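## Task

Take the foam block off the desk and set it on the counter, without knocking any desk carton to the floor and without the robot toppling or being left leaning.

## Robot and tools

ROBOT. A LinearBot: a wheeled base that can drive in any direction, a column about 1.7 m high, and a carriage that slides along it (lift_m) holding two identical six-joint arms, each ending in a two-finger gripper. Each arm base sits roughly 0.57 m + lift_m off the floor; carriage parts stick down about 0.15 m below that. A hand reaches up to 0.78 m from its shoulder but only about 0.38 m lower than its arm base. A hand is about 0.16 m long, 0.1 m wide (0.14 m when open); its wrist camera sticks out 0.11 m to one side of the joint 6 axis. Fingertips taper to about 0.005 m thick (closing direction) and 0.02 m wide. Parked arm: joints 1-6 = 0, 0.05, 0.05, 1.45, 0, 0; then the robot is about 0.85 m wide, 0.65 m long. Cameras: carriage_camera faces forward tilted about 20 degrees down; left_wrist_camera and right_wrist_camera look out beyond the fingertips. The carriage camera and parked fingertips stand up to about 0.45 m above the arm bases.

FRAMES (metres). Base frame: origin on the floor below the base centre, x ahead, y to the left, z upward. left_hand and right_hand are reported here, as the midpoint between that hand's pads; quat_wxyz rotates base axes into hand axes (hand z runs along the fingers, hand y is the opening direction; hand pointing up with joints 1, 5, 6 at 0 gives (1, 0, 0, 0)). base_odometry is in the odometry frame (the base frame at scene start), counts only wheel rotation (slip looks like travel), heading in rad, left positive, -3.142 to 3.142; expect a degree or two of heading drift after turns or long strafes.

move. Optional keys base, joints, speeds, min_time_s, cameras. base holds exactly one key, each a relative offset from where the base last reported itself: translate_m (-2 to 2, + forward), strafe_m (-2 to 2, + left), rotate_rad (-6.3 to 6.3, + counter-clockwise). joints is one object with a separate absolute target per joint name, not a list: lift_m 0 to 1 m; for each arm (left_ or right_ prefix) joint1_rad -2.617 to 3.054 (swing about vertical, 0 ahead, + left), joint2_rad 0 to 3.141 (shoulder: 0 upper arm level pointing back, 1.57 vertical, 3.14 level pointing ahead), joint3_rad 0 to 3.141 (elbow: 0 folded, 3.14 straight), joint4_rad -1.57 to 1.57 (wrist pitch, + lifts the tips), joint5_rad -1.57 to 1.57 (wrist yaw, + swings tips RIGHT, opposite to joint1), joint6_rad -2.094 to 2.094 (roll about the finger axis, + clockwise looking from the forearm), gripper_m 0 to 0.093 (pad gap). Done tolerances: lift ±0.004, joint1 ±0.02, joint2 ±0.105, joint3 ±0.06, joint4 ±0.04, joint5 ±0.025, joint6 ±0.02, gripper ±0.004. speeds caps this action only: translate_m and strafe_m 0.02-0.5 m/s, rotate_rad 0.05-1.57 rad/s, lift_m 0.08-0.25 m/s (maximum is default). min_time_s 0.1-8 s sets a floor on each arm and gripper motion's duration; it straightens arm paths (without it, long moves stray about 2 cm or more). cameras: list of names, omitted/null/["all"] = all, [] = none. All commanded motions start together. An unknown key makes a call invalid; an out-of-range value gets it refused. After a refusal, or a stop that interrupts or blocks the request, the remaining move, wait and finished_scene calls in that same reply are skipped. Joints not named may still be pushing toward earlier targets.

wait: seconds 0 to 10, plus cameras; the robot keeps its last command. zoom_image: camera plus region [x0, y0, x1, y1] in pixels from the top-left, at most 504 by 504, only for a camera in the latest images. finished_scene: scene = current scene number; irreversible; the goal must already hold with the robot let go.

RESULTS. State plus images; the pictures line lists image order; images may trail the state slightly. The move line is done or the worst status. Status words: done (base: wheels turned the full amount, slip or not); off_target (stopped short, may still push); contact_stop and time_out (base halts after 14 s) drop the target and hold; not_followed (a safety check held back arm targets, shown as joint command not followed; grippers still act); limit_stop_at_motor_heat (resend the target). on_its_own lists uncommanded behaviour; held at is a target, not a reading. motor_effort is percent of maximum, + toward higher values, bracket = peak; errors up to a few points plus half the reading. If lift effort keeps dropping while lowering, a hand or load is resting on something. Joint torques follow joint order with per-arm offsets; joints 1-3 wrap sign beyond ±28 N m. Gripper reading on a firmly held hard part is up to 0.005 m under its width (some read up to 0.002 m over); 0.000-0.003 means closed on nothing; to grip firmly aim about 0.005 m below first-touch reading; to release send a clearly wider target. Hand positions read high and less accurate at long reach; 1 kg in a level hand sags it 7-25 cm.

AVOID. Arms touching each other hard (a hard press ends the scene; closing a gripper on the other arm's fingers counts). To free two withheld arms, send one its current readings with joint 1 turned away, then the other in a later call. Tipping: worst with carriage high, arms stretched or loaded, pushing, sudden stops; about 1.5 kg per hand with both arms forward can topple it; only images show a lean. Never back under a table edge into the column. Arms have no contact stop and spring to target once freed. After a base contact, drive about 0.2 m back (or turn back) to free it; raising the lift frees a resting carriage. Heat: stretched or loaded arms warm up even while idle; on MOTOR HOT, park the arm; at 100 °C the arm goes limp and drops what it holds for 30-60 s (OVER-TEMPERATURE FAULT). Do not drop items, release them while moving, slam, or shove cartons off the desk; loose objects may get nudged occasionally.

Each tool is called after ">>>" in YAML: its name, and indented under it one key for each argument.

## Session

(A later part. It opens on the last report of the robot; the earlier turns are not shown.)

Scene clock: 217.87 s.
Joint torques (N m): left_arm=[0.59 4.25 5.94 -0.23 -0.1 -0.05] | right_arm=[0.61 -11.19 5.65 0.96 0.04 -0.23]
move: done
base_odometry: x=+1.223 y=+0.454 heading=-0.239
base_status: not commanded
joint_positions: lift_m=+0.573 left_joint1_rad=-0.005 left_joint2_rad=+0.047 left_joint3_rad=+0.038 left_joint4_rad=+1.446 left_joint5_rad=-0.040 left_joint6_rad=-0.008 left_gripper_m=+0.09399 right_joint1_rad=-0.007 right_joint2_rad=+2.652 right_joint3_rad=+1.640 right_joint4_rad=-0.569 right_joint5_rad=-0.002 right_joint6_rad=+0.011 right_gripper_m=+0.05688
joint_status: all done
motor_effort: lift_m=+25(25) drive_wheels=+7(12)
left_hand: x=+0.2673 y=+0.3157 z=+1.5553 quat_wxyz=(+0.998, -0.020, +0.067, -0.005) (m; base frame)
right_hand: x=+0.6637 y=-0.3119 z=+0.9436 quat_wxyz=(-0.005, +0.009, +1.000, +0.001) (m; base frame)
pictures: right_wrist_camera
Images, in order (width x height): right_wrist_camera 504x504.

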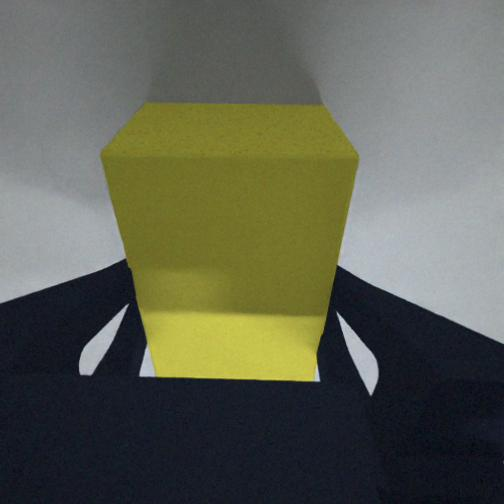

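>>> move:
  joints: {"lift_m": 0.583}
  speeds: {"lift_m": 0.08}
  cameras: []

>>> move:
  joints: {"right_gripper_m": 0.066}
  min_time_s: 1.0
  cameras: []

>>> move:
  joints: {"right_gripper_m": 0.092}
  min_time_s: 0.8
  cameras: ["right_wrist_camera"]

>>> move:
  joints: {"lift_m": 0.75}
  speeds: {"lift_m": 0.15}
  cameras: ["carriage_camera", "right_wrist_camera"]

Scene clock: 224.33 s.
Joint torques (N m): left_arm=[0.65 4.26 6.13 -0.24 -0.09 -0.05] | right_arm=[0.59 -12.51 5.67 0.63 0.02 -0.23]
move: done
base_odometry: x=+1.223 y=+0.454 heading=-0.239
base_status: not commanded
joint_positions: lift_m=+0.583 left_joint1_rad=-0.005 left_joint2_rad=+0.047 left_joint3_rad=+0.038 left_joint4_rad=+1.446 left_joint5_rad=-0.040 left_joint6_rad=-0.008 left_gripper_m=+0.09399 right_joint1_rad=-0.007 right_joint2_rad=+2.666 right_joint3_rad=+1.640 right_joint4_rad=-0.535 right_joint5_rad=-0.002 right_joint6_rad=+0.011 right_gripper_m=+0.05688
joint_status: all done
motor_effort: lift_m=+32(36) drive_wheels=-9(11)
left_hand: x=+0.2673 y=+0.3157 z=+1.5647 quat_wxyz=(+0.998, -0.020, +0.067, -0.005) (m; base frame)
right_hand: x=+0.6680 y=-0.3119 z=+0.9473 quat_wxyz=(+0.005, +0.009, +1.000, +0.001) (m; base frame)
pictures: none
No camera images: "cameras" was empty.

Scene clock: 225.63 s.
Joint torques (N m): left_arm=[0.62 4.22 5.97 -0.21 -0.08 -0.05] | right_arm=[0.55 -12.62 5.65 0.62 0.03 -0.24]
move: done
base_odometry: x=+1.223 y=+0.454 heading=-0.239
base_status: not commanded
joint_positions: lift_m=+0.583 left_joint1_rad=-0.005 left_joint2_rad=+0.047 left_joint3_rad=+0.038 left_joint4_rad=+1.446 left_joint5_rad=-0.040 left_joint6_rad=-0.008 left_gripper_m=+0.09399 right_joint1_rad=-0.007 right_joint2_rad=+2.666 right_joint3_rad=+1.640 right_joint4_rad=-0.533 right_joint5_rad=-0.002 right_joint6_rad=+0.011 right_gripper_m=+0.06594
joint_status: all done
motor_effort: lift_m=+32(32) drive_wheels=-9(12)
left_hand: x=+0.2673 y=+0.3157 z=+1.5647 quat_wxyz=(+0.998, -0.020, +0.067, -0.005) (m; base frame)
right_hand: x=+0.6683 y=-0.3119 z=+0.9473 quat_wxyz=(+0.005, +0.009, +1.000, +0.001) (m; base frame)
pictures: none
No camera images: "cameras" was empty.

Scene clock: 226.73 s.
Joint torques (N m): left_arm=[0.54 4.26 6.01 -0.21 -0.1 -0.03] | right_arm=[0.58 -12.53 5.61 0.6 0.04 -0.22]
move: done
base_odometry: x=+1.223 y=+0.454 heading=-0.239
base_status: not commanded
joint_positions: lift_m=+0.583 left_joint1_rad=-0.005 left_joint2_rad=+0.047 left_joint3_rad=+0.038 left_joint4_rad=+1.446 left_joint5_rad=-0.040 left_joint6_rad=-0.008 left_gripper_m=+0.09399 right_joint1_rad=-0.007 right_joint2_rad=+2.666 right_joint3_rad=+1.640 right_joint4_rad=-0.533 right_joint5_rad=-0.002 right_joint6_rad=+0.011 right_gripper_m=+0.09191
joint_status: all done
motor_effort: lift_m=+31(32) drive_wheels=-9(11)
left_hand: x=+0.2673 y=+0.3157 z=+1.5647 quat_wxyz=(+0.998, -0.020, +0.067, -0.005) (m; base frame)
right_hand: x=+0.6683 y=-0.3119 z=+0.9473 quat_wxyz=(+0.005, +0.009, +1.000, +0.001) (m; base frame)
pictures: right_wrist_camera
Images, in order (width x height): right_wrist_camera 504x504.

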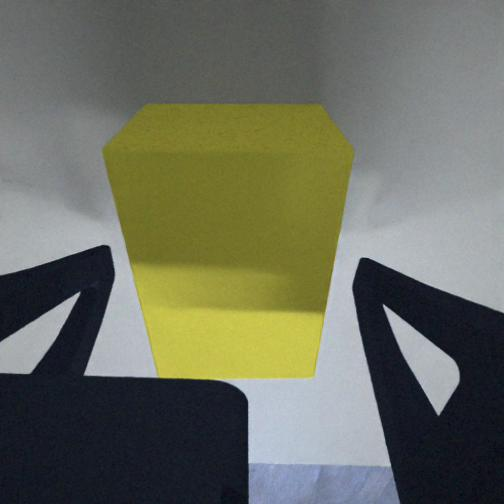

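Scene clock: 228.27 s.
Joint torques (N m): left_arm=[0.55 4.21 6 -0.22 -0.09 -0.05] | right_arm=[0.59 -13.56 5.64 0.53 0.03 -0.22]
move: done
base_odometry: x=+1.223 y=+0.454 heading=-0.239
base_status: not commanded
joint_positions: lift_m=+0.750 left_joint1_rad=-0.005 left_joint2_rad=+0.047 left_joint3_rad=+0.038 left_joint4_rad=+1.446 left_joint5_rad=-0.040 left_joint6_rad=-0.008 left_gripper_m=+0.09399 right_joint1_rad=-0.007 right_joint2_rad=+2.677 right_joint3_rad=+1.640 right_joint4_rad=-0.527 right_joint5_rad=-0.002 right_joint6_rad=+0.011 right_gripper_m=+0.09191
joint_status: all done
motor_effort: lift_m=+30(37) drive_wheels=+4(11)
left_hand: x=+0.2673 y=+0.3157 z=+1.7318 quat_wxyz=(+0.998, -0.020, +0.067, -0.005) (m; base frame)
right_hand: x=+0.6666 y=-0.3119 z=+1.1100 quat_wxyz=(+0.003, +0.009, +1.000, +0.001) (m; base frame)
pictures: carriage_camera, right_wrist_camera
Images, in order (width x height): carriage_camera 504x504, right_wrist_camera 504x504.

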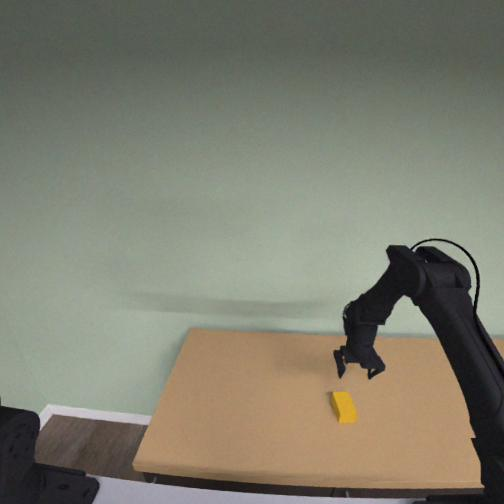

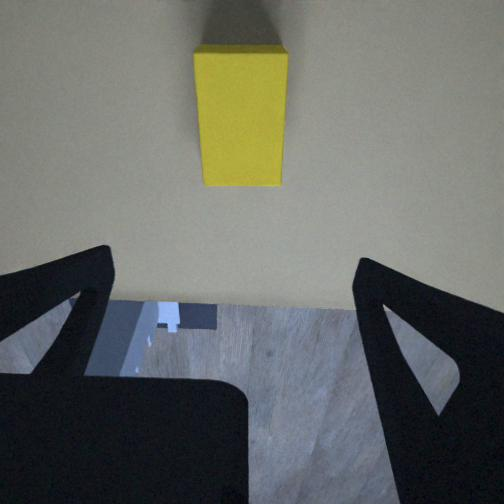

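>>> finished_scene:
  scene: 2

The scene is finished: the task was done.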